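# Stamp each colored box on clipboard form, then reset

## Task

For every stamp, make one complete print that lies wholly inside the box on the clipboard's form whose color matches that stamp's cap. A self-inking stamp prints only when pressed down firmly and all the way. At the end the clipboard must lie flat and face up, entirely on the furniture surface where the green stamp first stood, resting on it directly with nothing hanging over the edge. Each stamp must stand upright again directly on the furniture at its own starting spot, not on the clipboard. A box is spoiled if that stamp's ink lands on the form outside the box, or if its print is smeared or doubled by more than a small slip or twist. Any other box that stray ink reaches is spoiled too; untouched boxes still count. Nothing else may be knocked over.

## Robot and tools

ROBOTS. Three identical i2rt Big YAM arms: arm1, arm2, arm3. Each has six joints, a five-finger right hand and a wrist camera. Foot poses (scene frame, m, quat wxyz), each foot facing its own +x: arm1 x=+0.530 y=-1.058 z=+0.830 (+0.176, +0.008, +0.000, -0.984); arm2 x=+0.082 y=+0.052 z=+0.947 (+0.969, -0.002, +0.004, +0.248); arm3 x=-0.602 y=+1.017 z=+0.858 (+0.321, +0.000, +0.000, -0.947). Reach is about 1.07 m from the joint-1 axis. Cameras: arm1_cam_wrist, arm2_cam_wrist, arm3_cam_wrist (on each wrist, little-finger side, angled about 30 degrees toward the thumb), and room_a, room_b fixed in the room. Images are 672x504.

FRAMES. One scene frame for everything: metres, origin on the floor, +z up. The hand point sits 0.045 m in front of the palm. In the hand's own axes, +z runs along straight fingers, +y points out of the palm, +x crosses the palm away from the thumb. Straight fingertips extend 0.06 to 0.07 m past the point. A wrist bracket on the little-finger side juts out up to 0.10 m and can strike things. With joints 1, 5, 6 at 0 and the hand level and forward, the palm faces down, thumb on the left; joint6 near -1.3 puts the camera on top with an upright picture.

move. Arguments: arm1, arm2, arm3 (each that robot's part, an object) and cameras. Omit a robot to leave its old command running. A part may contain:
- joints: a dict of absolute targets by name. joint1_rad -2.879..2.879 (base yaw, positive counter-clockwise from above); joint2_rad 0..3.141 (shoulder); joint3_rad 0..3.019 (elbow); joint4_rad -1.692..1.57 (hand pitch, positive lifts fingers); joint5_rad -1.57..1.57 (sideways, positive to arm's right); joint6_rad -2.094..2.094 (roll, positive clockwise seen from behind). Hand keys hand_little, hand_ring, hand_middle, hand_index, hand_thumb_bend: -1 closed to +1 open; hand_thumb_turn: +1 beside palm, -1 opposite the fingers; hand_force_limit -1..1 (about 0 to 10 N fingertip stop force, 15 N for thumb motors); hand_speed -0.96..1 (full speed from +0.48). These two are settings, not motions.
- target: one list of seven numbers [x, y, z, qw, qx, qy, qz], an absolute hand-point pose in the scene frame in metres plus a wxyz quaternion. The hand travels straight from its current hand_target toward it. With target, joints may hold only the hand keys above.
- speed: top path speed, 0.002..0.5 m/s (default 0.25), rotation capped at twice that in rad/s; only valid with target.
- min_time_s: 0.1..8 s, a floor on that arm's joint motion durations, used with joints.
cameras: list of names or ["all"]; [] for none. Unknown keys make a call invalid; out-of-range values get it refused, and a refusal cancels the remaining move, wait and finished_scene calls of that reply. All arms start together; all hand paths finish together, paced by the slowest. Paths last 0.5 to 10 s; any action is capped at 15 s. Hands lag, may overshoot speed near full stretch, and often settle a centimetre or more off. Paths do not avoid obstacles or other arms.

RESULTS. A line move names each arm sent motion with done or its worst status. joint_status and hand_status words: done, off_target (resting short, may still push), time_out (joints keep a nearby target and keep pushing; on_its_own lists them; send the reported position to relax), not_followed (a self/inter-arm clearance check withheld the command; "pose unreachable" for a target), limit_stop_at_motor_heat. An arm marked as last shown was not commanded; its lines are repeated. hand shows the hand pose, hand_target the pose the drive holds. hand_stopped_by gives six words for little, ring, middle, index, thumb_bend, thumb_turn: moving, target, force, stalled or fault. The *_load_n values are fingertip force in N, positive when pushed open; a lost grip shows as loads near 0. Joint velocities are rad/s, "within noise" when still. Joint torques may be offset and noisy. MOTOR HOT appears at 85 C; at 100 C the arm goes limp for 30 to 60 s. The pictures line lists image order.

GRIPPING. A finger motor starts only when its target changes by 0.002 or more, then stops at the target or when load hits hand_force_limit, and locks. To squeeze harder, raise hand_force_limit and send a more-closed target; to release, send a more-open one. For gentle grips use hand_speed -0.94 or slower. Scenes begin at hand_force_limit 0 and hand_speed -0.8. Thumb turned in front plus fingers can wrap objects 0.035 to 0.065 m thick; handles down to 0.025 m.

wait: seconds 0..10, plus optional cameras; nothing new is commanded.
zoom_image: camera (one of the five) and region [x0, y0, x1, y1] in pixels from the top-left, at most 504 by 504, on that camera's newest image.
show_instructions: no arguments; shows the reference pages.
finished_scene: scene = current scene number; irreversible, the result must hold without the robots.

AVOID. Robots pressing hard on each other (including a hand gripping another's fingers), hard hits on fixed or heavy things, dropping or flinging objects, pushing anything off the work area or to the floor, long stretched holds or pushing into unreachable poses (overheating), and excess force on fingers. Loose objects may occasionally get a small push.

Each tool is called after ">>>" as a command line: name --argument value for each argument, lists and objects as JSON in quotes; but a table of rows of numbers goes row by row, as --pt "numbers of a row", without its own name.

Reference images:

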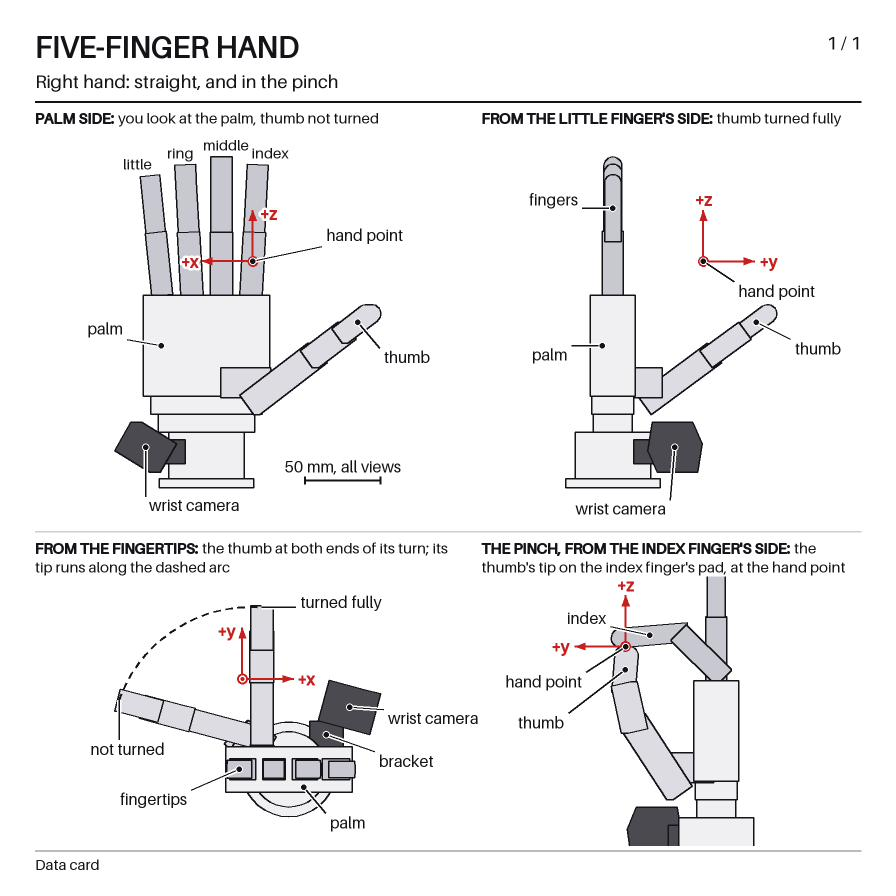

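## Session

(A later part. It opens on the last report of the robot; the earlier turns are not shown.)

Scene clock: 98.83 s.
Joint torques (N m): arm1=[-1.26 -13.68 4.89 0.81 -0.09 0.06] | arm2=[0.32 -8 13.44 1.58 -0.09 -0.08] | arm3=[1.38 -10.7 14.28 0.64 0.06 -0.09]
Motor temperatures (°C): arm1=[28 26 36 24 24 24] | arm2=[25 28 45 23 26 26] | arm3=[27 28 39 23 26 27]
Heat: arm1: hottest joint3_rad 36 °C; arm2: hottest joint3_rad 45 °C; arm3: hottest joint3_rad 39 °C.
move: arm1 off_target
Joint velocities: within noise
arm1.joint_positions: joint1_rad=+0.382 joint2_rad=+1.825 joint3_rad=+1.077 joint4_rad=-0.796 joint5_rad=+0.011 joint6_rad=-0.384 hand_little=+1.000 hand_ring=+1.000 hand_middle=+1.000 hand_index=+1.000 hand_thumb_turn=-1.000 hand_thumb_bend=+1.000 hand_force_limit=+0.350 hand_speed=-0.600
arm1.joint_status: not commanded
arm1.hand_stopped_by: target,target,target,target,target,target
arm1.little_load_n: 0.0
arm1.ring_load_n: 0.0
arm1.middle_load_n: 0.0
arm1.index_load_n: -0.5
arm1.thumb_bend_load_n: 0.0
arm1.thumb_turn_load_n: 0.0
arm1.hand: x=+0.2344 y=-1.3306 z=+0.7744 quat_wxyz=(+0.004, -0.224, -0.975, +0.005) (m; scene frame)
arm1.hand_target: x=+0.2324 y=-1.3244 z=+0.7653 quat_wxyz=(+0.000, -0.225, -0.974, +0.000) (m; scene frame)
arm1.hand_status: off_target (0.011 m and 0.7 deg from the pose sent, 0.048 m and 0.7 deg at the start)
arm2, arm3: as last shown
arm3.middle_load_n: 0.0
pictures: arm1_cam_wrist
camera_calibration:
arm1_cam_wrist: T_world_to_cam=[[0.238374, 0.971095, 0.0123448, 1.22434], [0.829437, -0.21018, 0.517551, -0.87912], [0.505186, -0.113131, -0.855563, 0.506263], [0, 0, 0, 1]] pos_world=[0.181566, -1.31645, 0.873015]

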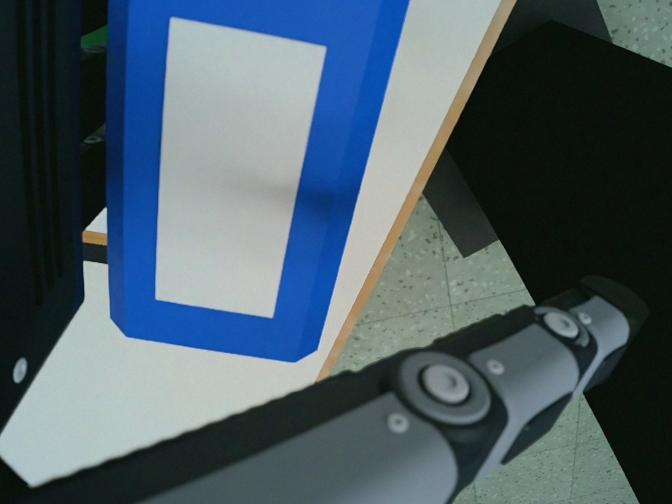

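>>> move --arm1 '{"joints": {"hand_thumb_bend": -0.35, "hand_speed": -0.85}}' --cameras '["arm1_cam_wrist"]'

Scene clock: 104.97 s.
Joint torques (N m): arm1=[-0.97 -13.68 4.96 0.84 -0.09 0.08] | arm2=[-0.32 -7.41 13.55 1.7 -0.08 -0.06] | arm3=[1.38 -10.7 14.28 0.64 0.06 -0.09]
Motor temperatures (°C): arm1=[28 26 35 24 24 24] | arm2=[25 28 46 23 26 26] | arm3=[27 28 39 23 26 27]
Heat: arm1: hottest joint3_rad 35 °C; arm2: hottest joint3_rad 46 °C; arm3: hottest joint3_rad 39 °C.
move: arm1 off_target
Joint velocities: within noise
arm1.joint_positions: joint1_rad=+0.381 joint2_rad=+1.825 joint3_rad=+1.077 joint4_rad=-0.796 joint5_rad=+0.011 joint6_rad=-0.386 hand_little=+1.000 hand_ring=+1.000 hand_middle=+1.000 hand_index=+1.000 hand_thumb_turn=-1.000 hand_thumb_bend=+0.006 hand_force_limit=+0.350 hand_speed=-0.850
arm1.joint_status: hand_thumb_bend off_target (ended at +0.006, target -0.350); the others done
arm1.hand_stopped_by: target,target,target,target,force,target
arm1.little_load_n: 0.0
arm1.ring_load_n: 0.0
arm1.middle_load_n: 0.0
arm1.index_load_n: 0.0
arm1.thumb_bend_load_n: 9.5
arm1.thumb_turn_load_n: 2.0
arm1.hand: x=+0.2342 y=-1.3303 z=+0.7744 quat_wxyz=(+0.004, -0.224, -0.975, +0.005) (m; scene frame)
arm1.hand_target: x=+0.2325 y=-1.3244 z=+0.7653 quat_wxyz=(+0.000, -0.225, -0.974, +0.000) (m; scene frame)
arm1.hand_status: not commanded
arm2, arm3: as last shown
arm2.ring_load_n: 0.5
pictures: arm1_cam_wrist
camera_calibration:
arm1_cam_wrist: T_world_to_cam=[[0.237663, 0.971269, 0.0123945, 1.22443], [0.829581, -0.209597, 0.517557, -0.878071], [0.505284, -0.112722, -0.855559, 0.506966], [0, 0, 0, 1]] pos_world=[0.181266, -1.31615, 0.873015]

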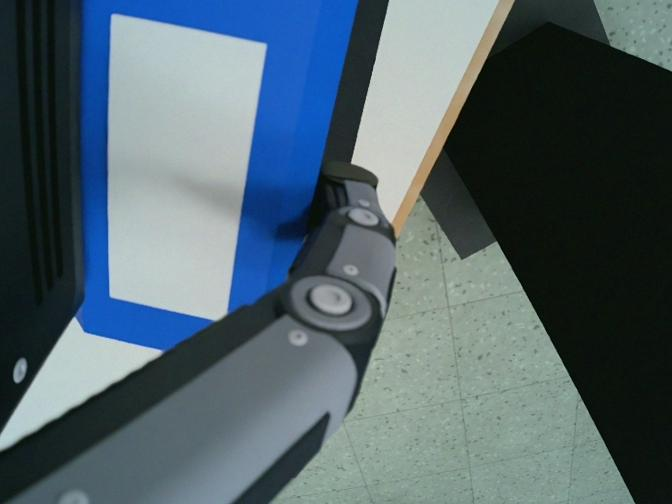

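>>> move --arm1 '{"target": [0.222, -1.342, 0.800, 0, 0.2250, 0.9744, 0], "speed": 0.06}'

>>> move --arm1 '{"target": [0.226, -1.336, 0.768, 0, 0.2250, 0.9744, 0], "speed": 0.06}' --cameras '["arm1_cam_wrist", "room_b"]'

>>> zoom_image --camera "room_b" --region '[110, 270, 180, 330]'

Scene clock: 107.57 s.
Joint torques (N m): arm1=[-0.03 -16.26 8.51 -0.05 -0.08 0.2] | arm2=[0.56 -8.47 13.27 1.52 -0.05 -0.09] | arm3=[1.38 -10.7 14.28 0.64 0.06 -0.09]
Motor temperatures (°C): arm1=[28 26 35 24 24 24] | arm2=[25 28 46 23 26 26] | arm3=[27 28 40 23 26 27]
Heat: arm1: hottest joint3_rad 35 °C; arm2: hottest joint3_rad 46 °C; arm3: hottest joint3_rad 40 °C.
move: arm1 off_target
Joint velocities: within noise
arm1.joint_positions: joint1_rad=+0.381 joint2_rad=+1.825 joint3_rad=+1.119 joint4_rad=-0.882 joint5_rad=+0.011 joint6_rad=-0.386 hand_little=+1.000 hand_ring=+1.000 hand_middle=+1.000 hand_index=+1.000 hand_thumb_turn=-1.000 hand_thumb_bend=+0.006 hand_force_limit=+0.350 hand_speed=-0.850
arm1.joint_status: not commanded
arm1.hand_stopped_by: target,target,target,target,force,target
arm1.little_load_n: 0.0
arm1.ring_load_n: 0.0
arm1.middle_load_n: 0.0
arm1.index_load_n: 0.5
arm1.thumb_bend_load_n: 9.5
arm1.thumb_turn_load_n: 2.0
arm1.hand: x=+0.2348 y=-1.3296 z=+0.7892 quat_wxyz=(-0.008, -0.223, -0.975, -0.013) (m; scene frame)
arm1.hand_target: x=+0.2222 y=-1.3417 z=+0.8003 quat_wxyz=(+0.000, -0.225, -0.974, +0.000) (m; scene frame)
arm1.hand_status: off_target (0.021 m and 1.8 deg from the pose sent, 0.031 m and 0.8 deg at the start)
arm2, arm3: as last shown
arm2.ring_load_n: 0.0
pictures: none

Scene clock: 108.73 s.
Joint torques (N m): arm1=[-0.03 -14.74 4.98 0.75 -0.06 0.16] | arm2=[0.15 -7.71 13.37 1.74 -0.09 -0.06] | arm3=[1.38 -10.7 14.3 0.65 0.06 -0.09]
Motor temperatures (°C): arm1=[28 26 36 24 24 24] | arm2=[25 28 46 23 26 26] | arm3=[27 28 40 23 26 27]
Heat: arm1: hottest joint3_rad 36 °C; arm2: hottest joint3_rad 46 °C; arm3: hottest joint3_rad 40 °C.
move: arm1 done
Joint velocities: within noise
arm1.joint_positions: joint1_rad=+0.381 joint2_rad=+1.849 joint3_rad=+1.119 joint4_rad=-0.818 joint5_rad=+0.011 joint6_rad=-0.386 hand_little=+1.000 hand_ring=+1.000 hand_middle=+1.000 hand_index=+1.000 hand_thumb_turn=-1.000 hand_thumb_bend=+0.006 hand_force_limit=+0.350 hand_speed=-0.850
arm1.joint_status: not commanded
arm1.hand_stopped_by: target,target,target,target,force,target
arm1.little_load_n: 0.0
arm1.ring_load_n: 0.0
arm1.middle_load_n: 0.0
arm1.index_load_n: 0.0
arm1.thumb_bend_load_n: 9.5
arm1.thumb_turn_load_n: 1.5
arm1.hand: x=+0.2254 y=-1.3382 z=+0.7753 quat_wxyz=(+0.003, -0.224, -0.975, +0.003) (m; scene frame)
arm1.hand_target: x=+0.2260 y=-1.3360 z=+0.7681 quat_wxyz=(+0.000, -0.225, -0.974, +0.000) (m; scene frame)
arm1.hand_status: done (0.008 m and 0.5 deg from the pose sent, 0.024 m and 1.8 deg at the start)
arm2, arm3: as last shown
pictures: arm1_cam_wrist, room_b
camera_calibration:
arm1_cam_wrist: T_world_to_cam=[[0.237597, 0.971235, 0.0158266, 1.23152], [0.827974, -0.211017, 0.519549, -0.876004], [0.507944, -0.110339, -0.854294, 0.512922], [0, 0, 0, 1]] pos_world=[0.172168, -1.32435, 0.873822]

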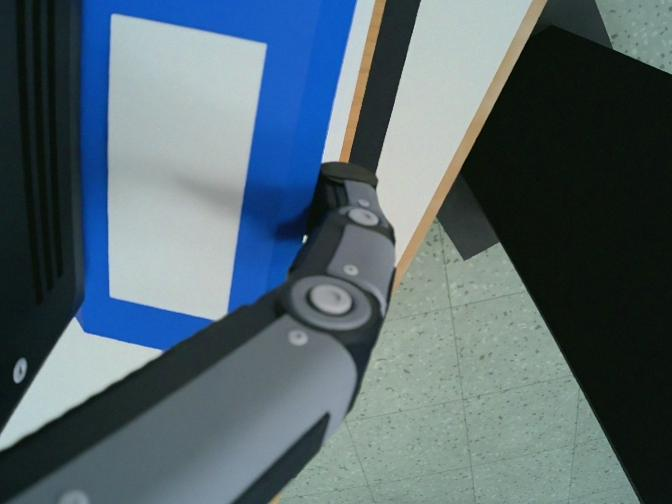

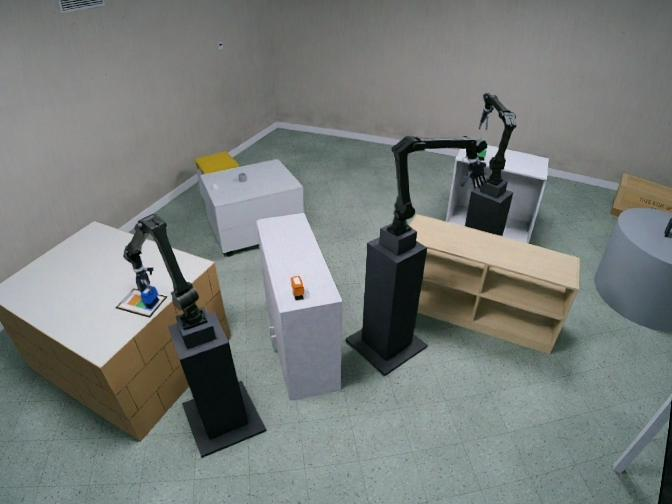

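Scaled by 7.200 from the camera's 672x504 image, which has a finer 960x720 frame.

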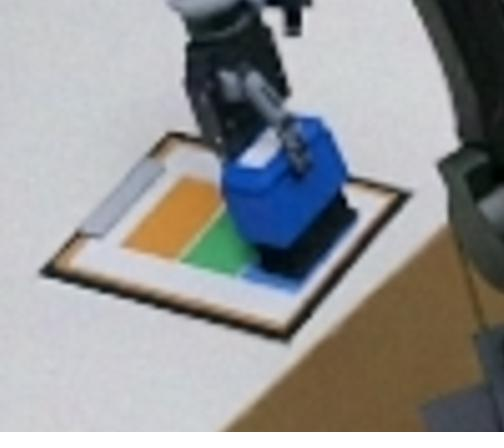

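>>> move --arm1 '{"target": [0.2295, -1.3365, 0.757, 0, 0.2250, 0.9744, 0], "speed": 0.05}' --cameras '["arm1_cam_wrist", "room_b"]'

>>> zoom_image --camera "room_b" --region '[110, 270, 180, 330]'

Scene clock: 111.43 s.
Joint torques (N m): arm1=[0.15 -13.39 4.4 1.61 -0.07 0.17] | arm2=[-0.03 -7.77 13.41 1.5 -0.1 -0.06] | arm3=[1.32 -10.7 14.28 0.64 0.06 -0.09]
Motor temperatures (°C): arm1=[28 26 35 24 24 24] | arm2=[25 28 46 23 26 26] | arm3=[27 28 40 23 26 27]
Heat: arm1: hottest joint3_rad 35 °C; arm2: hottest joint3_rad 46 °C; arm3: hottest joint3_rad 40 °C.
move: arm1 off_target
Joint velocities: within noise
arm1.joint_positions: joint1_rad=+0.381 joint2_rad=+1.849 joint3_rad=+1.112 joint4_rad=-0.807 joint5_rad=+0.011 joint6_rad=-0.386 hand_little=+1.000 hand_ring=+1.000 hand_middle=+1.000 hand_index=+1.000 hand_thumb_turn=-1.000 hand_thumb_bend=+0.006 hand_force_limit=+0.350 hand_speed=-0.850
arm1.joint_status: not commanded
arm1.hand_stopped_by: target,target,target,target,force,target
arm1.little_load_n: 0.0
arm1.ring_load_n: 0.0
arm1.middle_load_n: 0.0
arm1.index_load_n: 0.0
arm1.thumb_bend_load_n: 10.0
arm1.thumb_turn_load_n: 1.5
arm1.hand: x=+0.2260 y=-1.3377 z=+0.7731 quat_wxyz=(+0.004, -0.224, -0.975, +0.005) (m; scene frame)
arm1.hand_target: x=+0.2298 y=-1.3362 z=+0.7576 quat_wxyz=(+0.000, -0.225, -0.974, +0.000) (m; scene frame)
arm1.hand_status: off_target (0.017 m and 0.7 deg from the pose sent, 0.019 m and 0.5 deg at the start)
arm2, arm3: as last shown
pictures: arm1_cam_wrist, room_b
camera_calibration:
arm1_cam_wrist: T_world_to_cam=[[0.237643, 0.97127, 0.0126642, 1.23336], [0.829463, -0.209697, 0.517706, -0.87244], [0.505488, -0.112524, -0.855465, 0.509393], [0, 0, 0, 1]] pos_world=[0.173066, -1.32355, 0.871816]

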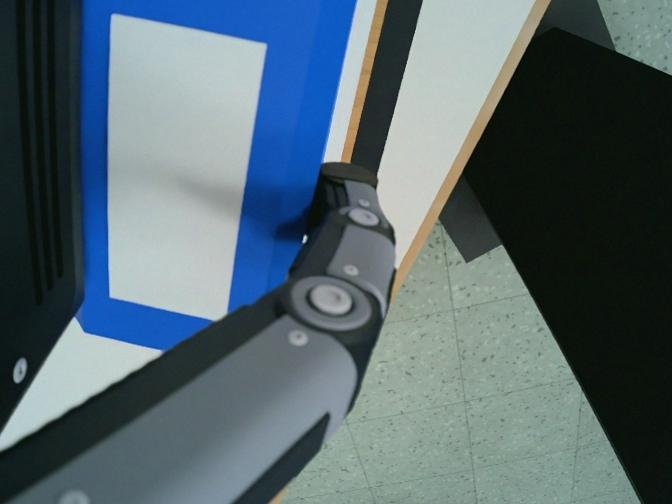

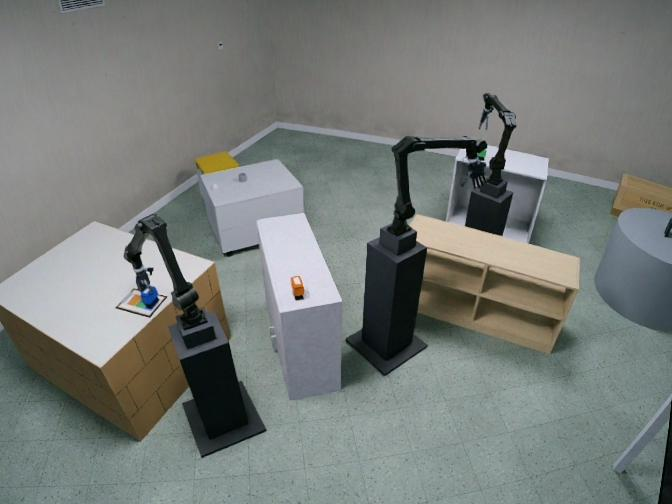

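Scaled by 7.200 from the camera's 672x504 image, which has a finer 960x720 frame.

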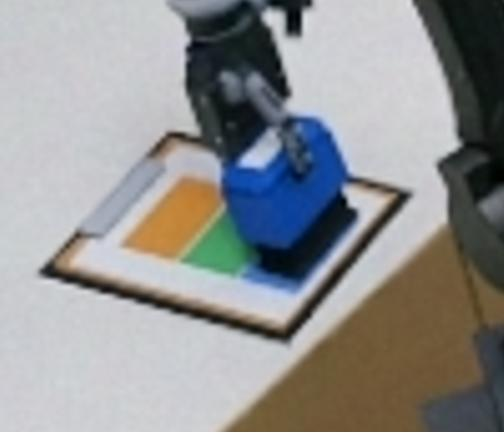

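>>> move --arm1 '{"joints": {"hand_thumb_bend": 1, "hand_speed": -0.6}}'

>>> move --arm1 '{"target": [0.2165, -1.352, 0.774, 0, 0.2250, 0.9744, 0], "speed": 0.06}' --cameras '["arm1_cam_wrist"]'

Scene clock: 114.83 s.
Joint torques (N m): arm1=[0.32 -14.1 4.78 0.99 -0.13 0.22] | arm2=[0.21 -7.88 13.31 1.72 -0.06 -0.1] | arm3=[1.38 -10.7 14.28 0.64 0.06 -0.09]
Motor temperatures (°C): arm1=[28 26 35 24 24 24] | arm2=[25 28 47 23 26 26] | arm3=[27 28 40 23 26 27]
Heat: arm1: hottest joint3_rad 35 °C; arm2: hottest joint3_rad 47 °C; arm3: hottest joint3_rad 40 °C.
move: arm1 done
Joint velocities: within noise
arm1.joint_positions: joint1_rad=+0.381 joint2_rad=+1.857 joint3_rad=+1.106 joint4_rad=-0.792 joint5_rad=+0.012 joint6_rad=-0.386 hand_little=+1.000 hand_ring=+1.000 hand_middle=+1.000 hand_index=+1.000 hand_thumb_turn=-1.000 hand_thumb_bend=+1.000 hand_force_limit=+0.350 hand_speed=-0.600
arm1.joint_status: all done
arm1.hand_stopped_by: target,target,target,target,target,target
arm1.little_load_n: 0.0
arm1.ring_load_n: 0.5
arm1.middle_load_n: 0.0
arm1.index_load_n: 0.0
arm1.thumb_bend_load_n: 0.0
arm1.thumb_turn_load_n: 0.0
arm1.hand: x=+0.2263 y=-1.3372 z=+0.7679 quat_wxyz=(+0.005, -0.224, -0.975, +0.005) (m; scene frame)
arm1.hand_target: x=+0.2298 y=-1.3361 z=+0.7576 quat_wxyz=(+0.000, -0.225, -0.974, +0.000) (m; scene frame)
arm1.hand_status: not commanded
arm2.joint_positions: joint1_rad=+1.325 joint2_rad=+1.375 joint3_rad=+1.289 joint4_rad=-0.994 joint5_rad=+0.020 joint6_rad=-1.227 hand_little=+1.000 hand_ring=+1.000 hand_middle=+1.000 hand_index=+1.000 hand_thumb_turn=+1.000 hand_thumb_bend=+1.000 hand_force_limit=+0.000 hand_speed=-0.800
arm2.joint_status: not commanded
arm2.hand_stopped_by: target,target,target,target,target,target
arm2.little_load_n: 0.0
arm2.ring_load_n: 0.0
arm2.middle_load_n: 0.0
arm2.index_load_n: 0.0
arm2.thumb_bend_load_n: 0.0
arm2.thumb_turn_load_n: 0.0
arm2.hand: x=+0.0111 y=+0.5282 z=+1.1680 quat_wxyz=(-0.211, +0.718, +0.653, +0.118) (m; scene frame)
arm2.hand_target: x=+0.0004 y=+0.5477 z=+1.2005 quat_wxyz=(-0.246, +0.703, +0.654, +0.134) (m; scene frame)
arm2.hand_status: not commanded
arm3.joint_positions: joint1_rad=-0.796 joint2_rad=+1.340 joint3_rad=+1.379 joint4_rad=-1.078 joint5_rad=+0.005 joint6_rad=-1.230 hand_little=+1.000 hand_ring=+1.000 hand_middle=+1.000 hand_index=+1.000 hand_thumb_turn=+1.000 hand_thumb_bend=+1.000 hand_force_limit=+0.000 hand_speed=-0.800
arm3.joint_status: not commanded
arm3.hand_stopped_by: target,target,target,target,target,target
arm3.little_load_n: 0.0
arm3.ring_load_n: 0.0
arm3.middle_load_n: 0.0
arm3.index_load_n: 0.0
arm3.thumb_bend_load_n: 0.0
arm3.thumb_turn_load_n: 0.0
arm3.hand: x=-1.0663 y=+1.1321 z=+1.1317 quat_wxyz=(+0.262, -0.232, -0.937, +0.024) (m; scene frame)
arm3.hand_target: x=-1.0792 y=+1.1297 z=+1.1500 quat_wxyz=(+0.279, -0.223, -0.934, +0.024) (m; scene frame)
arm3.hand_status: not commanded
pictures: none

Scene clock: 115.90 s.
Joint torques (N m): arm1=[0.97 -14.51 8.14 0.06 -0.13 0.25] | arm2=[0.09 -7.82 13.44 1.65 -0.09 -0.07] | arm3=[1.38 -10.7 14.3 0.64 0.06 -0.09]
Motor temperatures (°C): arm1=[28 26 35 24 24 24] | arm2=[25 28 47 23 26 26] | arm3=[27 28 40 23 26 27]
Heat: arm1: hottest joint3_rad 35 °C; arm2: hottest joint3_rad 47 °C; arm3: hottest joint3_rad 40 °C.
move: arm1 off_target
Joint velocities: within noise
arm1.joint_positions: joint1_rad=+0.381 joint2_rad=+1.863 joint3_rad=+1.141 joint4_rad=-0.834 joint5_rad=+0.012 joint6_rad=-0.386 hand_little=+1.000 hand_ring=+1.000 hand_middle=+1.000 hand_index=+1.000 hand_thumb_turn=-1.000 hand_thumb_bend=+1.000 hand_force_limit=+0.350 hand_speed=-0.600
arm1.joint_status: not commanded
arm1.hand_stopped_by: target,target,target,target,target,target
arm1.little_load_n: 0.0
arm1.ring_load_n: 0.0
arm1.middle_load_n: -0.5
arm1.index_load_n: 0.0
arm1.thumb_bend_load_n: 0.0
arm1.thumb_turn_load_n: 0.0
arm1.hand: x=+0.2219 y=-1.3411 z=+0.7757 quat_wxyz=(+0.001, -0.223, -0.975, -0.001) (m; scene frame)
arm1.hand_target: x=+0.2166 y=-1.3519 z=+0.7741 quat_wxyz=(+0.000, -0.225, -0.974, +0.000) (m; scene frame)
arm1.hand_status: off_target (0.012 m and 0.2 deg from the pose sent, 0.019 m and 0.8 deg at the start)
arm2, arm3: as last shown
arm2.index_load_n: 0.5
arm3.thumb_bend_load_n: -0.5
pictures: arm1_cam_wrist
camera_calibration:
arm1_cam_wrist: T_world_to_cam=[[0.23741, 0.971128, 0.0233894, 1.22914], [0.825159, -0.214314, 0.522668, -0.880174], [0.51259, -0.104787, -0.852215, 0.519523], [0, 0, 0, 1]] pos_world=[0.168172, -1.32784, 0.874035]

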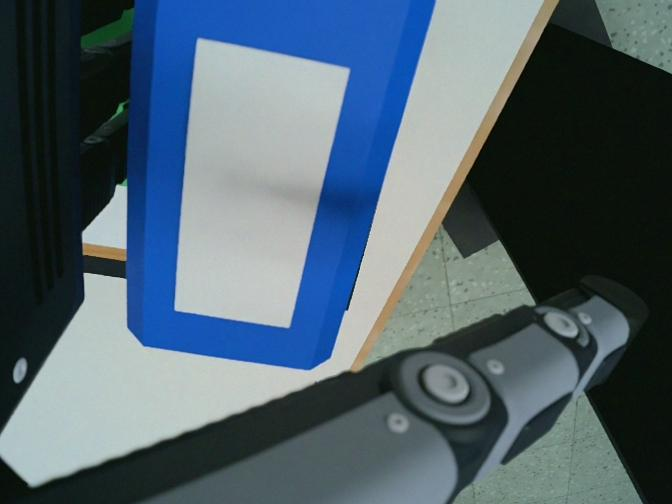

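>>> move --arm1 '{"target": [0.205, -1.364, 0.83, 0, 0.2250, 0.9744, 0], "speed": 0.06}'

>>> move --arm1 '{"target": [0.208, -1.362, 0.93, 0, 0.2250, 0.9744, 0], "speed": 0.12}' --cameras '["arm1_cam_wrist", "room_b"]'

>>> zoom_image --camera "room_b" --region '[110, 270, 180, 330]'

Scene clock: 120.33 s.
Joint torques (N m): arm1=[1.2 -18.96 8.76 0.01 -0.12 0.28] | arm2=[0.44 -7.88 13.52 1.65 -0.08 -0.04] | arm3=[1.44 -10.7 14.3 0.64 0.06 -0.09]
Motor temperatures (°C): arm1=[28 27 36 24 24 24] | arm2=[25 29 47 23 26 26] | arm3=[27 28 40 23 26 27]
Heat: arm1: hottest joint3_rad 36 °C; arm2: hottest joint3_rad 47 °C; arm3: hottest joint3_rad 40 °C.
move: arm1 off_target
Joint velocities: within noise
arm1.joint_positions: joint1_rad=+0.381 joint2_rad=+1.856 joint3_rad=+1.235 joint4_rad=-0.987 joint5_rad=+0.012 joint6_rad=-0.384 hand_little=+1.000 hand_ring=+1.000 hand_middle=+1.000 hand_index=+1.000 hand_thumb_turn=-1.000 hand_thumb_bend=+1.000 hand_force_limit=+0.350 hand_speed=-0.600
arm1.joint_status: not commanded
arm1.hand_stopped_by: target,target,target,target,target,target
arm1.little_load_n: 0.0
arm1.ring_load_n: 0.5
arm1.middle_load_n: 0.0
arm1.index_load_n: 0.0
arm1.thumb_bend_load_n: 0.0
arm1.thumb_turn_load_n: 0.0
arm1.hand: x=+0.2156 y=-1.3465 z=+0.8108 quat_wxyz=(-0.014, -0.224, -0.974, -0.022) (m; scene frame)
arm1.hand_target: x=+0.2055 y=-1.3634 z=+0.8301 quat_wxyz=(+0.000, -0.225, -0.974, +0.000) (m; scene frame)
arm1.hand_status: off_target (0.028 m and 2.9 deg from the pose sent, 0.061 m and 0.2 deg at the start)
arm2, arm3: as last shown
arm2.index_load_n: 0.0
arm3.ring_load_n: 0.5
arm3.thumb_bend_load_n: 0.0
arm3.thumb_turn_load_n: -0.5
pictures: none

Scene clock: 121.93 s.
Joint torques (N m): arm1=[1.44 -17.49 10.15 -0.09 -0.1 0.27] | arm2=[0.03 -7.88 13.41 1.65 -0.1 -0.08] | arm3=[1.38 -10.7 14.28 0.64 0.06 -0.09]
Motor temperatures (°C): arm1=[28 27 36 24 24 24] | arm2=[25 29 47 23 26 26] | arm3=[27 28 40 23 26 27]
Heat: arm1: hottest joint3_rad 36 °C; arm2: hottest joint3_rad 47 °C; arm3: hottest joint3_rad 40 °C.
move: arm1 off_target
Joint velocities: within noise
arm1.joint_positions: joint1_rad=+0.381 joint2_rad=+1.727 joint3_rad=+1.346 joint4_rad=-1.226 joint5_rad=+0.011 joint6_rad=-0.381 hand_little=+1.000 hand_ring=+1.000 hand_middle=+1.000 hand_index=+1.000 hand_thumb_turn=-1.000 hand_thumb_bend=+1.000 hand_force_limit=+0.350 hand_speed=-0.600
arm1.joint_status: not commanded
arm1.hand_stopped_by: target,target,target,target,target,target
arm1.little_load_n: 0.0
arm1.ring_load_n: 0.0
arm1.middle_load_n: 0.0
arm1.index_load_n: 0.0
arm1.thumb_bend_load_n: 0.0
arm1.thumb_turn_load_n: 0.0
arm1.hand: x=+0.2152 y=-1.3461 z=+0.9101 quat_wxyz=(-0.014, -0.226, -0.974, -0.021) (m; scene frame)
arm1.hand_target: x=+0.2086 y=-1.3614 z=+0.9301 quat_wxyz=(+0.000, -0.225, -0.974, +0.000) (m; scene frame)
arm1.hand_status: off_target (0.026 m and 2.9 deg from the pose sent, 0.120 m and 2.9 deg at the start)
arm2, arm3: as last shown
arm2.little_load_n: -0.5
arm2.ring_load_n: 0.5
arm3.ring_load_n: 0.0
arm3.thumb_turn_load_n: 0.0
pictures: arm1_cam_wrist, room_b
camera_calibration:
arm1_cam_wrist: T_world_to_cam=[[0.240089, 0.968588, 0.0647611, 1.19079], [0.803949, -0.235782, 0.545961, -0.991457], [0.544081, -0.0790143, -0.835304, 0.649515], [0, 0, 0, 1]] pos_world=[0.157797, -1.33583, 1.00672]

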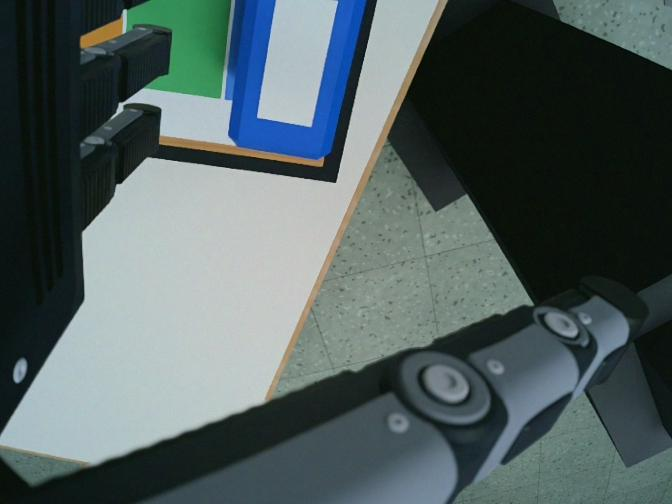

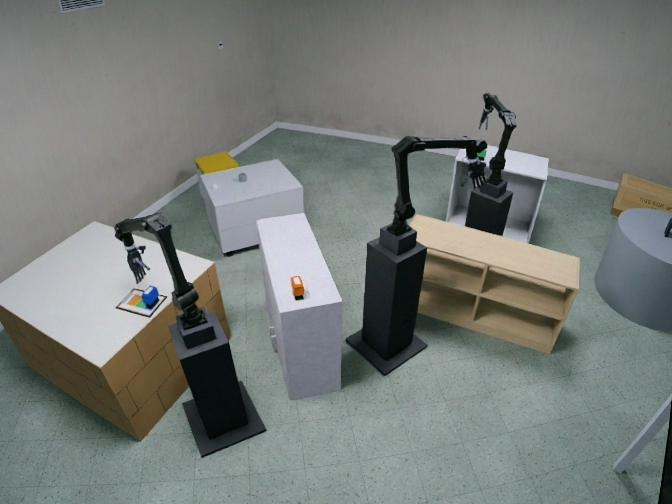

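Scaled by 7.200 from the camera's 672x504 image, which has a finer 960x720 frame.

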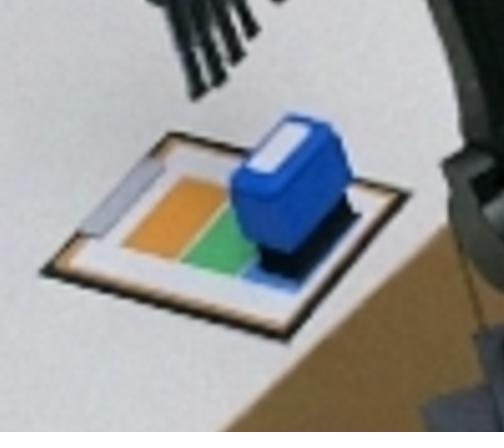

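>>> move --arm1 '{"joints": {"joint1_rad": 0.74, "joint4_rad": 0.35, "joint5_rad": 1.30, "joint6_rad": 0.0, "hand_thumb_turn": 1, "hand_speed": 0.3}, "min_time_s": 2.5}' --cameras '["room_b"]'

>>> move --arm1 '{"target": [0.1598, -1.3743, 0.86, 0.5507, -0.5507, -0.4436, 0.4436], "speed": 0.2}' --cameras '["arm1_cam_wrist", "room_b", "room_a"]'

Scene clock: 135.00 s.
Joint torques (N m): arm1=[1.26 -19.25 11.29 2.3 0.15 0.27] | arm2=[0.44 -8.12 13.39 1.42 -0.11 -0.06] | arm3=[1.38 -10.7 14.28 0.64 0.06 -0.09]
Motor temperatures (°C): arm1=[28 27 37 24 24 24] | arm2=[25 29 48 23 26 26] | arm3=[27 28 41 23 26 27]
Heat: arm1: hottest joint3_rad 37 °C; arm2: hottest joint3_rad 48 °C; arm3: hottest joint3_rad 41 °C.
move: arm1 done
Joint velocities: within noise
arm1.joint_positions: joint1_rad=+0.730 joint2_rad=+1.727 joint3_rad=+1.346 joint4_rad=+0.333 joint5_rad=+1.298 joint6_rad=-0.012 hand_little=+1.000 hand_ring=+1.000 hand_middle=+1.000 hand_index=+1.000 hand_thumb_turn=+1.000 hand_thumb_bend=+1.000 hand_force_limit=+0.350 hand_speed=+0.300
arm1.joint_status: all done
arm1.hand_stopped_by: target,target,target,target,target,target
arm1.little_load_n: 0.0
arm1.ring_load_n: 0.0
arm1.middle_load_n: 0.0
arm1.index_load_n: 0.0
arm1.thumb_bend_load_n: -0.5
arm1.thumb_turn_load_n: -0.5
arm1.hand: x=+0.0603 y=-1.5536 z=+1.1045 quat_wxyz=(+0.556, -0.544, -0.468, +0.420) (m; scene frame)
arm1.hand_target: x=+0.0615 y=-1.5639 z=+1.1407 quat_wxyz=(+0.542, -0.556, -0.441, +0.450) (m; scene frame)
arm1.hand_status: not commanded
arm2, arm3: as last shown
arm2.little_load_n: 0.0
arm2.ring_load_n: 0.0
arm2.thumb_turn_load_n: -0.5
pictures: room_b

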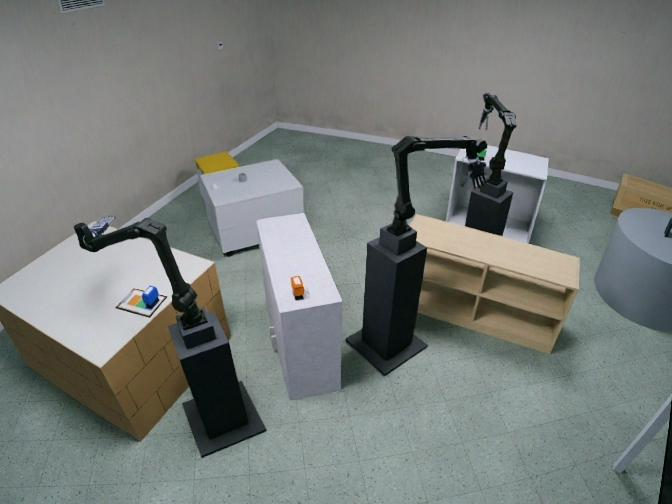

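Scene clock: 138.20 s.
Joint torques (N m): arm1=[0.09 -10.4 2.32 2.33 0.03 0.03] | arm2=[0.5 -7.88 13.29 1.59 -0.08 -0.08] | arm3=[1.38 -10.7 14.28 0.64 0.06 -0.09]
Motor temperatures (°C): arm1=[28 27 37 24 24 24] | arm2=[25 29 48 23 26 26] | arm3=[27 28 41 23 26 27]
Heat: arm1: hottest joint3_rad 37 °C; arm2: hottest joint3_rad 48 °C; arm3: hottest joint3_rad 41 °C.
move: arm1 done
Joint velocities: within noise
arm1.joint_positions: joint1_rad=+0.730 joint2_rad=+1.896 joint3_rad=+0.561 joint4_rad=+1.395 joint5_rad=+1.300 joint6_rad=-0.036 hand_little=+1.000 hand_ring=+1.000 hand_middle=+1.000 hand_index=+1.000 hand_thumb_turn=+1.000 hand_thumb_bend=+1.000 hand_force_limit=+0.350 hand_speed=+0.300
arm1.joint_status: not commanded
arm1.hand_stopped_by: target,target,target,target,target,target
arm1.little_load_n: 0.0
arm1.ring_load_n: 0.0
arm1.middle_load_n: 0.0
arm1.index_load_n: 0.0
arm1.thumb_bend_load_n: 0.0
arm1.thumb_turn_load_n: 0.0
arm1.hand: x=+0.1580 y=-1.3749 z=+0.8671 quat_wxyz=(+0.548, -0.555, -0.438, +0.448) (m; scene frame)
arm1.hand_target: x=+0.1598 y=-1.3742 z=+0.8601 quat_wxyz=(+0.550, -0.551, -0.444, +0.443) (m; scene frame)
arm1.hand_status: done (0.007 m and 0.9 deg from the pose sent, 0.319 m and 4.1 deg at the start)
arm2, arm3: as last shown
arm2.thumb_turn_load_n: 0.0
pictures: arm1_cam_wrist, room_a, room_b
camera_calibration:
arm1_cam_wrist: T_world_to_cam=[[0.0629251, 0.184102, -0.980891, 1.09131], [0.332095, -0.930693, -0.153377, -1.20328], [-0.941145, -0.316097, -0.119703, -0.0693867], [0, 0, 0, 1]] pos_world=[0.265629, -1.34273, 0.877599]

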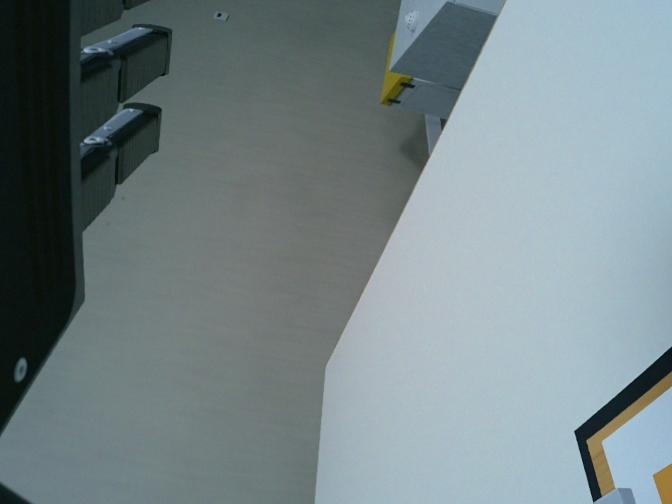

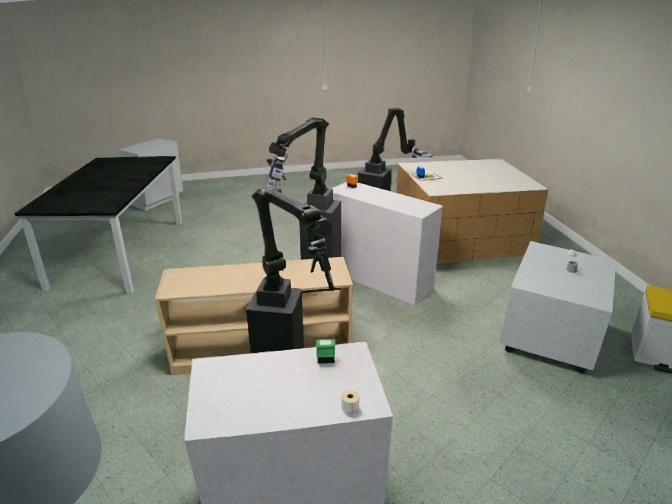

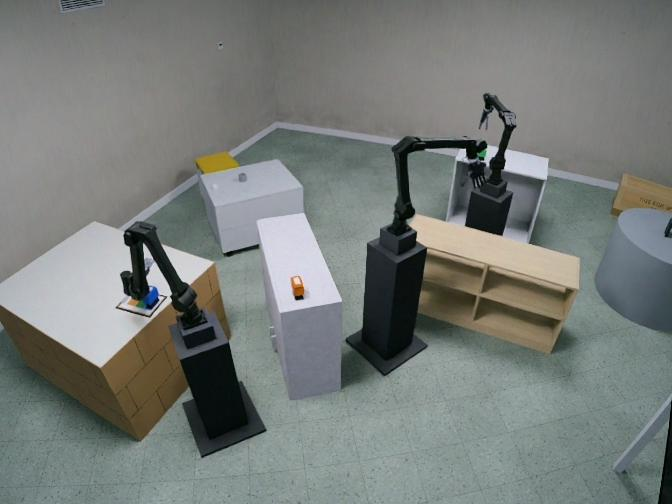

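>>> move --arm1 '{"target": [0.1610, -1.3745, 0.80, 0.5507, -0.5507, -0.4436, 0.4436], "speed": 0.1}' --cameras '["room_b"]'

>>> zoom_image --camera "room_b" --region '[80, 210, 230, 350]'

Scene clock: 142.13 s.
Joint torques (N m): arm1=[0.44 -11.63 2.1 2.33 0.09 0.07] | arm2=[0.44 -7.59 13.42 1.55 -0.1 -0.04] | arm3=[1.44 -10.7 14.3 0.64 0.06 -0.09]
Motor temperatures (°C): arm1=[28 27 37 24 24 24] | arm2=[25 29 48 23 26 26] | arm3=[27 28 41 23 26 27]
Heat: arm1: hottest joint3_rad 37 °C; arm2: hottest joint3_rad 48 °C; arm3: hottest joint3_rad 41 °C.
move: arm1 done
Joint velocities: within noise
arm1.joint_positions: joint1_rad=+0.730 joint2_rad=+2.115 joint3_rad=+0.590 joint4_rad=+1.560 joint5_rad=+1.300 joint6_rad=-0.024 hand_little=+1.000 hand_ring=+1.000 hand_middle=+1.000 hand_index=+1.000 hand_thumb_turn=+1.000 hand_thumb_bend=+1.000 hand_force_limit=+0.350 hand_speed=+0.300
arm1.joint_status: not commanded
arm1.hand_stopped_by: target,target,target,target,target,target
arm1.little_load_n: 0.0
arm1.ring_load_n: 0.0
arm1.middle_load_n: 0.0
arm1.index_load_n: 0.0
arm1.thumb_bend_load_n: 0.0
arm1.thumb_turn_load_n: 0.0
arm1.hand: x=+0.1610 y=-1.3714 z=+0.8049 quat_wxyz=(+0.548, -0.554, -0.444, +0.443) (m; scene frame)
arm1.hand_target: x=+0.1610 y=-1.3744 z=+0.8001 quat_wxyz=(+0.549, -0.552, -0.445, +0.443) (m; scene frame)
arm1.hand_status: done (0.006 m and 0.4 deg from the pose sent, 0.067 m and 0.9 deg at the start; a joint's target at an end of its range on 17 of 43 steps)
arm2, arm3: as last shown
pictures: room_b

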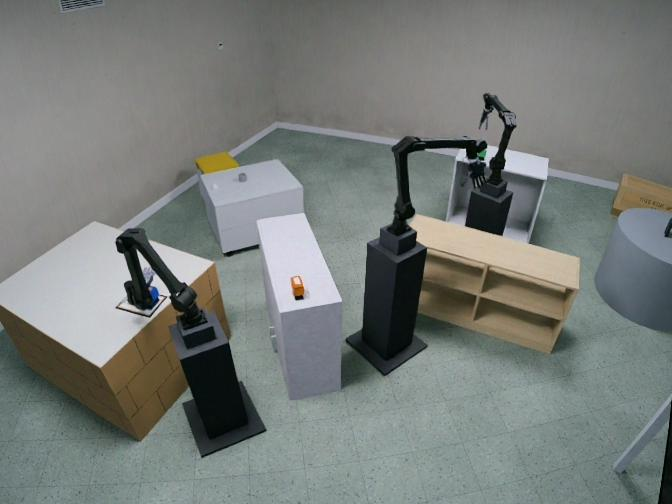

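Scaled by 3.360 from the camera's 672x504 image, which has a finer 960x720 frame.

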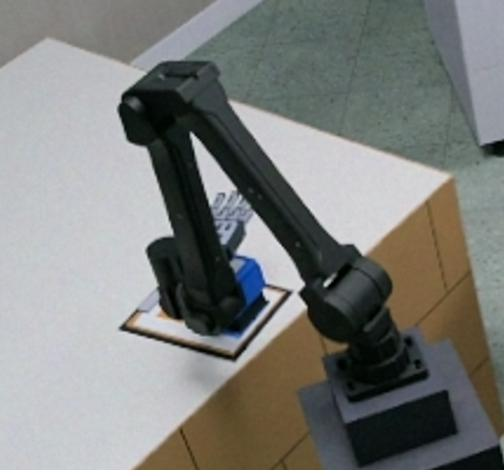

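>>> move --arm1 '{"target": [0.1580, -1.3743, 0.91, 0.5507, -0.5507, -0.4436, 0.4436], "speed": 0.2}'

>>> move --arm1 '{"joints": {"joint4_rad": 0.75, "joint5_rad": 1.48, "joint6_rad": 0.6}, "min_time_s": 1.5}' --cameras '["room_b"]'

Scene clock: 154.33 s.
Joint torques (N m): arm1=[0.32 -13.92 3.08 1.29 -0.08 0.25] | arm2=[0.03 -7.94 13.44 1.66 -0.06 -0.06] | arm3=[1.38 -10.7 14.28 0.65 0.06 -0.09]
Motor temperatures (°C): arm1=[28 27 36 24 24 24] | arm2=[25 29 48 23 26 26] | arm3=[27 28 41 23 26 27]
Heat: arm1: hottest joint3_rad 36 °C; arm2: hottest joint3_rad 48 °C; arm3: hottest joint3_rad 41 °C.
move: arm1 done
Joint velocities: within noise
arm1.joint_positions: joint1_rad=+0.730 joint2_rad=+1.758 joint3_rad=+0.559 joint4_rad=+1.252 joint5_rad=+1.300 joint6_rad=-0.066 hand_little=+1.000 hand_ring=+1.000 hand_middle=+1.000 hand_index=+1.000 hand_thumb_turn=+1.000 hand_thumb_bend=+1.000 hand_force_limit=+0.350 hand_speed=+0.300
arm1.joint_status: not commanded
arm1.hand_stopped_by: target,target,target,target,target,target
arm1.little_load_n: 0.0
arm1.ring_load_n: 0.0
arm1.middle_load_n: -0.5
arm1.index_load_n: 0.0
arm1.thumb_bend_load_n: 0.0
arm1.thumb_turn_load_n: -0.5
arm1.hand: x=+0.1572 y=-1.3741 z=+0.9029 quat_wxyz=(+0.555, -0.547, -0.449, +0.437) (m; scene frame)
arm1.hand_target: x=+0.1579 y=-1.3742 z=+0.9099 quat_wxyz=(+0.551, -0.551, -0.443, +0.444) (m; scene frame)
arm1.hand_status: done (0.007 m and 1.2 deg from the pose sent, 0.105 m and 0.4 deg at the start)
arm2, arm3: as last shown
pictures: none

Scene clock: 156.60 s.
Joint torques (N m): arm1=[0.21 -13.39 2.93 1.07 0.54 0.28] | arm2=[0.21 -8.18 13.34 1.55 -0.08 -0.05] | arm3=[1.44 -10.7 14.3 0.65 0.06 -0.08]
Motor temperatures (°C): arm1=[28 27 36 24 24 24] | arm2=[25 29 48 23 26 26] | arm3=[27 28 41 23 26 27]
Heat: arm1: hottest joint3_rad 36 °C; arm2: hottest joint3_rad 48 °C; arm3: hottest joint3_rad 41 °C.
move: arm1 done
Joint velocities: within noise
arm1.joint_positions: joint1_rad=+0.730 joint2_rad=+1.757 joint3_rad=+0.559 joint4_rad=+0.760 joint5_rad=+1.477 joint6_rad=+0.588 hand_little=+1.000 hand_ring=+1.000 hand_middle=+1.000 hand_index=+1.000 hand_thumb_turn=+1.000 hand_thumb_bend=+1.000 hand_force_limit=+0.350 hand_speed=+0.300
arm1.joint_status: all done
arm1.hand_stopped_by: target,target,target,target,target,target
arm1.little_load_n: 0.0
arm1.ring_load_n: 0.0
arm1.middle_load_n: 0.0
arm1.index_load_n: 0.0
arm1.thumb_bend_load_n: 0.0
arm1.thumb_turn_load_n: -0.5
arm1.hand: x=+0.1660 y=-1.3419 z=+0.8634 quat_wxyz=(+0.545, -0.633, -0.356, +0.419) (m; scene frame)
arm1.hand_target: x=+0.1665 y=-1.3413 z=+0.8700 quat_wxyz=(+0.542, -0.636, -0.349, +0.424) (m; scene frame)
arm1.hand_status: not commanded
arm2.joint_positions: joint1_rad=+1.325 joint2_rad=+1.375 joint3_rad=+1.289 joint4_rad=-0.994 joint5_rad=+0.020 joint6_rad=-1.227 hand_little=+1.000 hand_ring=+1.000 hand_middle=+1.000 hand_index=+1.000 hand_thumb_turn=+1.000 hand_thumb_bend=+1.000 hand_force_limit=+0.000 hand_speed=-0.800
arm2.joint_status: not commanded
arm2.hand_stopped_by: target,target,target,target,target,target
arm2.little_load_n: 0.0
arm2.ring_load_n: 0.0
arm2.middle_load_n: 0.0
arm2.index_load_n: 0.0
arm2.thumb_bend_load_n: 0.0
arm2.thumb_turn_load_n: 0.0
arm2.hand: x=+0.0111 y=+0.5282 z=+1.1680 quat_wxyz=(-0.211, +0.718, +0.653, +0.118) (m; scene frame)
arm2.hand_target: x=+0.0004 y=+0.5477 z=+1.2005 quat_wxyz=(-0.246, +0.703, +0.654, +0.134) (m; scene frame)
arm2.hand_status: not commanded
arm3.joint_positions: joint1_rad=-0.796 joint2_rad=+1.340 joint3_rad=+1.379 joint4_rad=-1.078 joint5_rad=+0.005 joint6_rad=-1.230 hand_little=+1.000 hand_ring=+1.000 hand_middle=+1.000 hand_index=+1.000 hand_thumb_turn=+1.000 hand_thumb_bend=+1.000 hand_force_limit=+0.000 hand_speed=-0.800
arm3.joint_status: not commanded
arm3.hand_stopped_by: target,target,target,target,target,target
arm3.little_load_n: 0.0
arm3.ring_load_n: 0.0
arm3.middle_load_n: 0.0
arm3.index_load_n: 0.0
arm3.thumb_bend_load_n: 0.0
arm3.thumb_turn_load_n: 0.5
arm3.hand: x=-1.0663 y=+1.1321 z=+1.1317 quat_wxyz=(+0.262, -0.232, -0.937, +0.024) (m; scene frame)
arm3.hand_target: x=-1.0792 y=+1.1297 z=+1.1500 quat_wxyz=(+0.279, -0.223, -0.934, +0.024) (m; scene frame)
arm3.hand_status: not commanded
pictures: room_b

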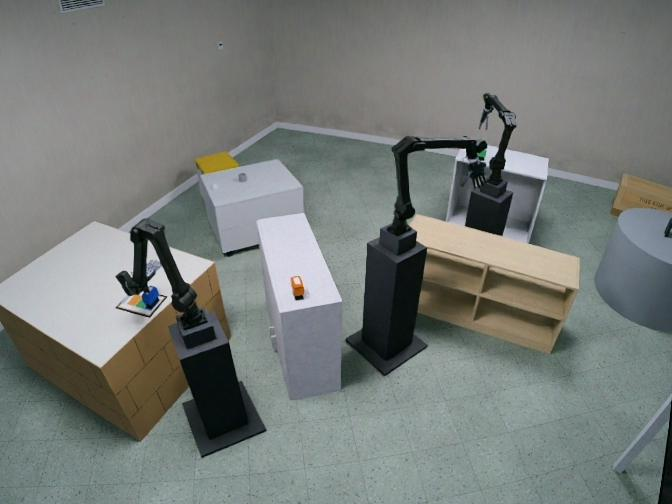

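>>> move --arm1 '{"target": [0.1416, -1.3735, 0.84, 0.591, -0.591, -0.3882, 0.3882], "speed": 0.12}' --cameras '["room_b", "room_a", "arm1_cam_wrist"]'

>>> zoom_image --camera "room_b" --region '[80, 210, 230, 350]'

>>> zoom_image --camera "room_a" --region '[360, 90, 480, 200]'

Scene clock: 162.47 s.
Joint torques (N m): arm1=[-0.62 -11.46 3.6 2.11 -0.18 0.05] | arm2=[0.44 -7.71 13.35 1.65 -0.11 -0.03] | arm3=[1.38 -10.7 14.28 0.64 0.06 -0.09]
Motor temperatures (°C): arm1=[28 27 35 24 24 24] | arm2=[25 29 49 24 26 26] | arm3=[27 28 42 23 26 27]
Heat: arm1: hottest joint3_rad 35 °C; arm2: hottest joint3_rad 49 °C; arm3: hottest joint3_rad 42 °C.
move: arm1 done
Joint velocities: within noise
arm1.joint_positions: joint1_rad=+0.730 joint2_rad=+2.016 joint3_rad=+0.680 joint4_rad=+1.457 joint5_rad=+1.486 joint6_rad=-0.110 hand_little=+1.000 hand_ring=+1.000 hand_middle=+1.000 hand_index=+1.000 hand_thumb_turn=+1.000 hand_thumb_bend=+1.000 hand_force_limit=+0.350 hand_speed=+0.300
arm1.joint_status: not commanded
arm1.hand_stopped_by: target,target,target,target,target,target
arm1.little_load_n: 0.0
arm1.ring_load_n: 0.0
arm1.middle_load_n: 0.0
arm1.index_load_n: 0.0
arm1.thumb_bend_load_n: 0.0
arm1.thumb_turn_load_n: 0.0
arm1.hand: x=+0.1464 y=-1.3718 z=+0.8450 quat_wxyz=(+0.588, -0.592, -0.390, +0.390) (m; scene frame)
arm1.hand_target: x=+0.1417 y=-1.3733 z=+0.8401 quat_wxyz=(+0.590, -0.592, -0.389, +0.388) (m; scene frame)
arm1.hand_status: done (0.007 m and 0.4 deg from the pose sent, 0.046 m and 8.8 deg at the start)
arm2, arm3: as last shown
arm3.index_load_n: -0.5
arm3.thumb_turn_load_n: 0.0
pictures: arm1_cam_wrist, room_a, room_b
camera_calibration:
arm1_cam_wrist: T_world_to_cam=[[0.10537, 0.180201, -0.97797, 1.05573], [0.15583, -0.974287, -0.162732, -1.22604], [-0.982148, -0.13525, -0.130741, 0.181439], [0, 0, 0, 1]] pos_world=[0.258012, -1.36021, 0.856675]

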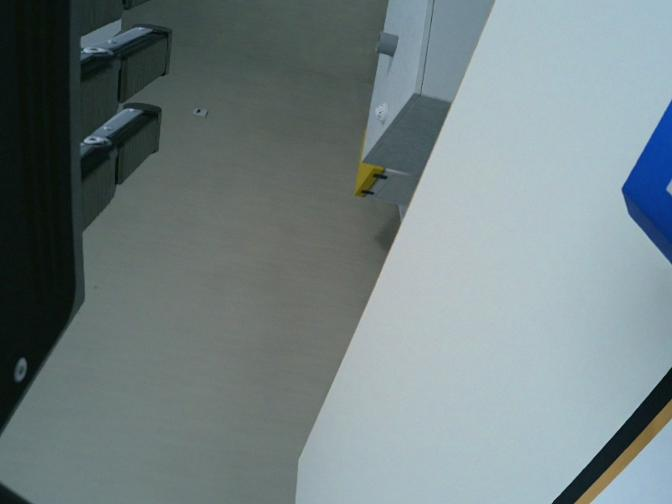

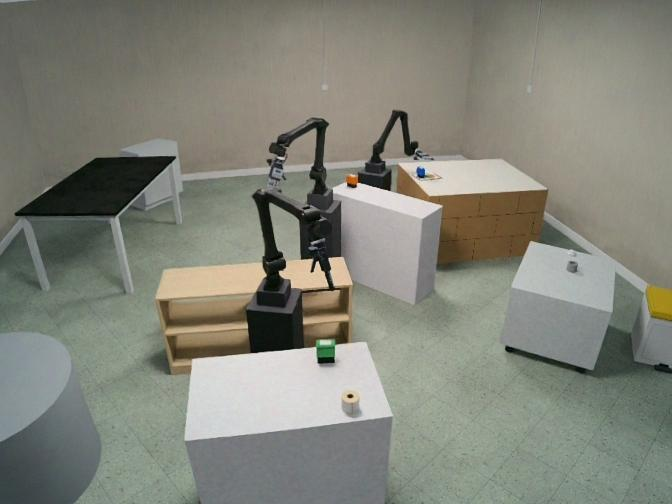

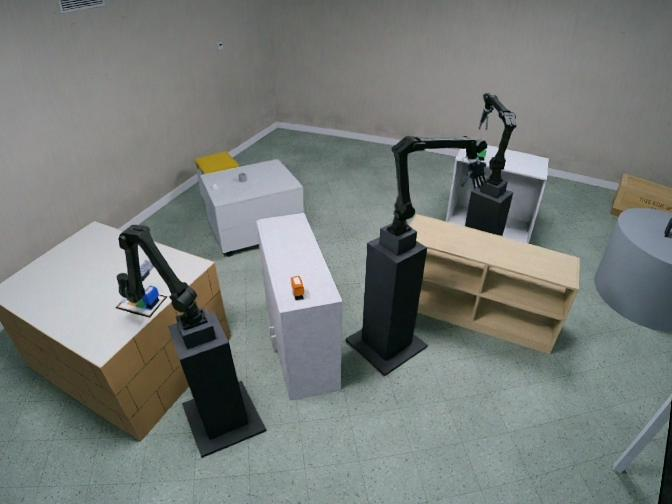

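Scaled by 3.360 from the camera's 672x504 image, which has a finer 960x720 frame.

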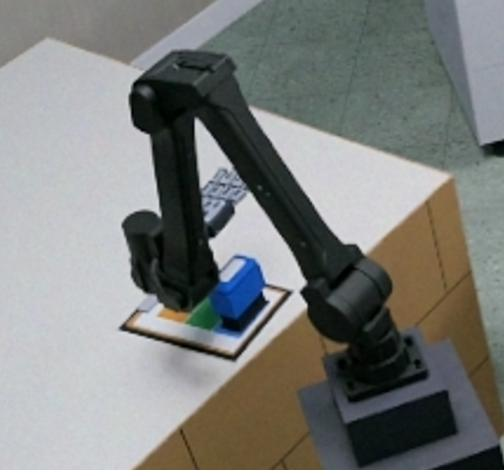

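Scaled by 4.200 from the camera's 672x504 image, which has a finer 960x720 frame.

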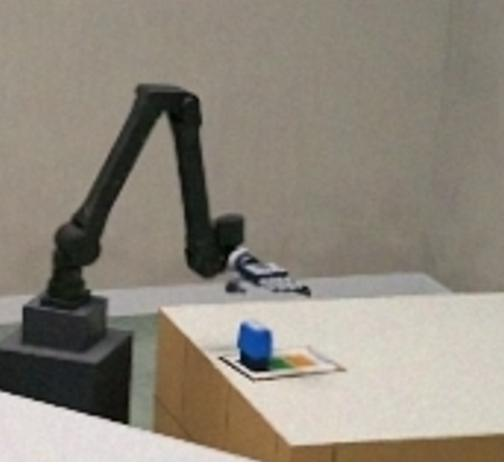

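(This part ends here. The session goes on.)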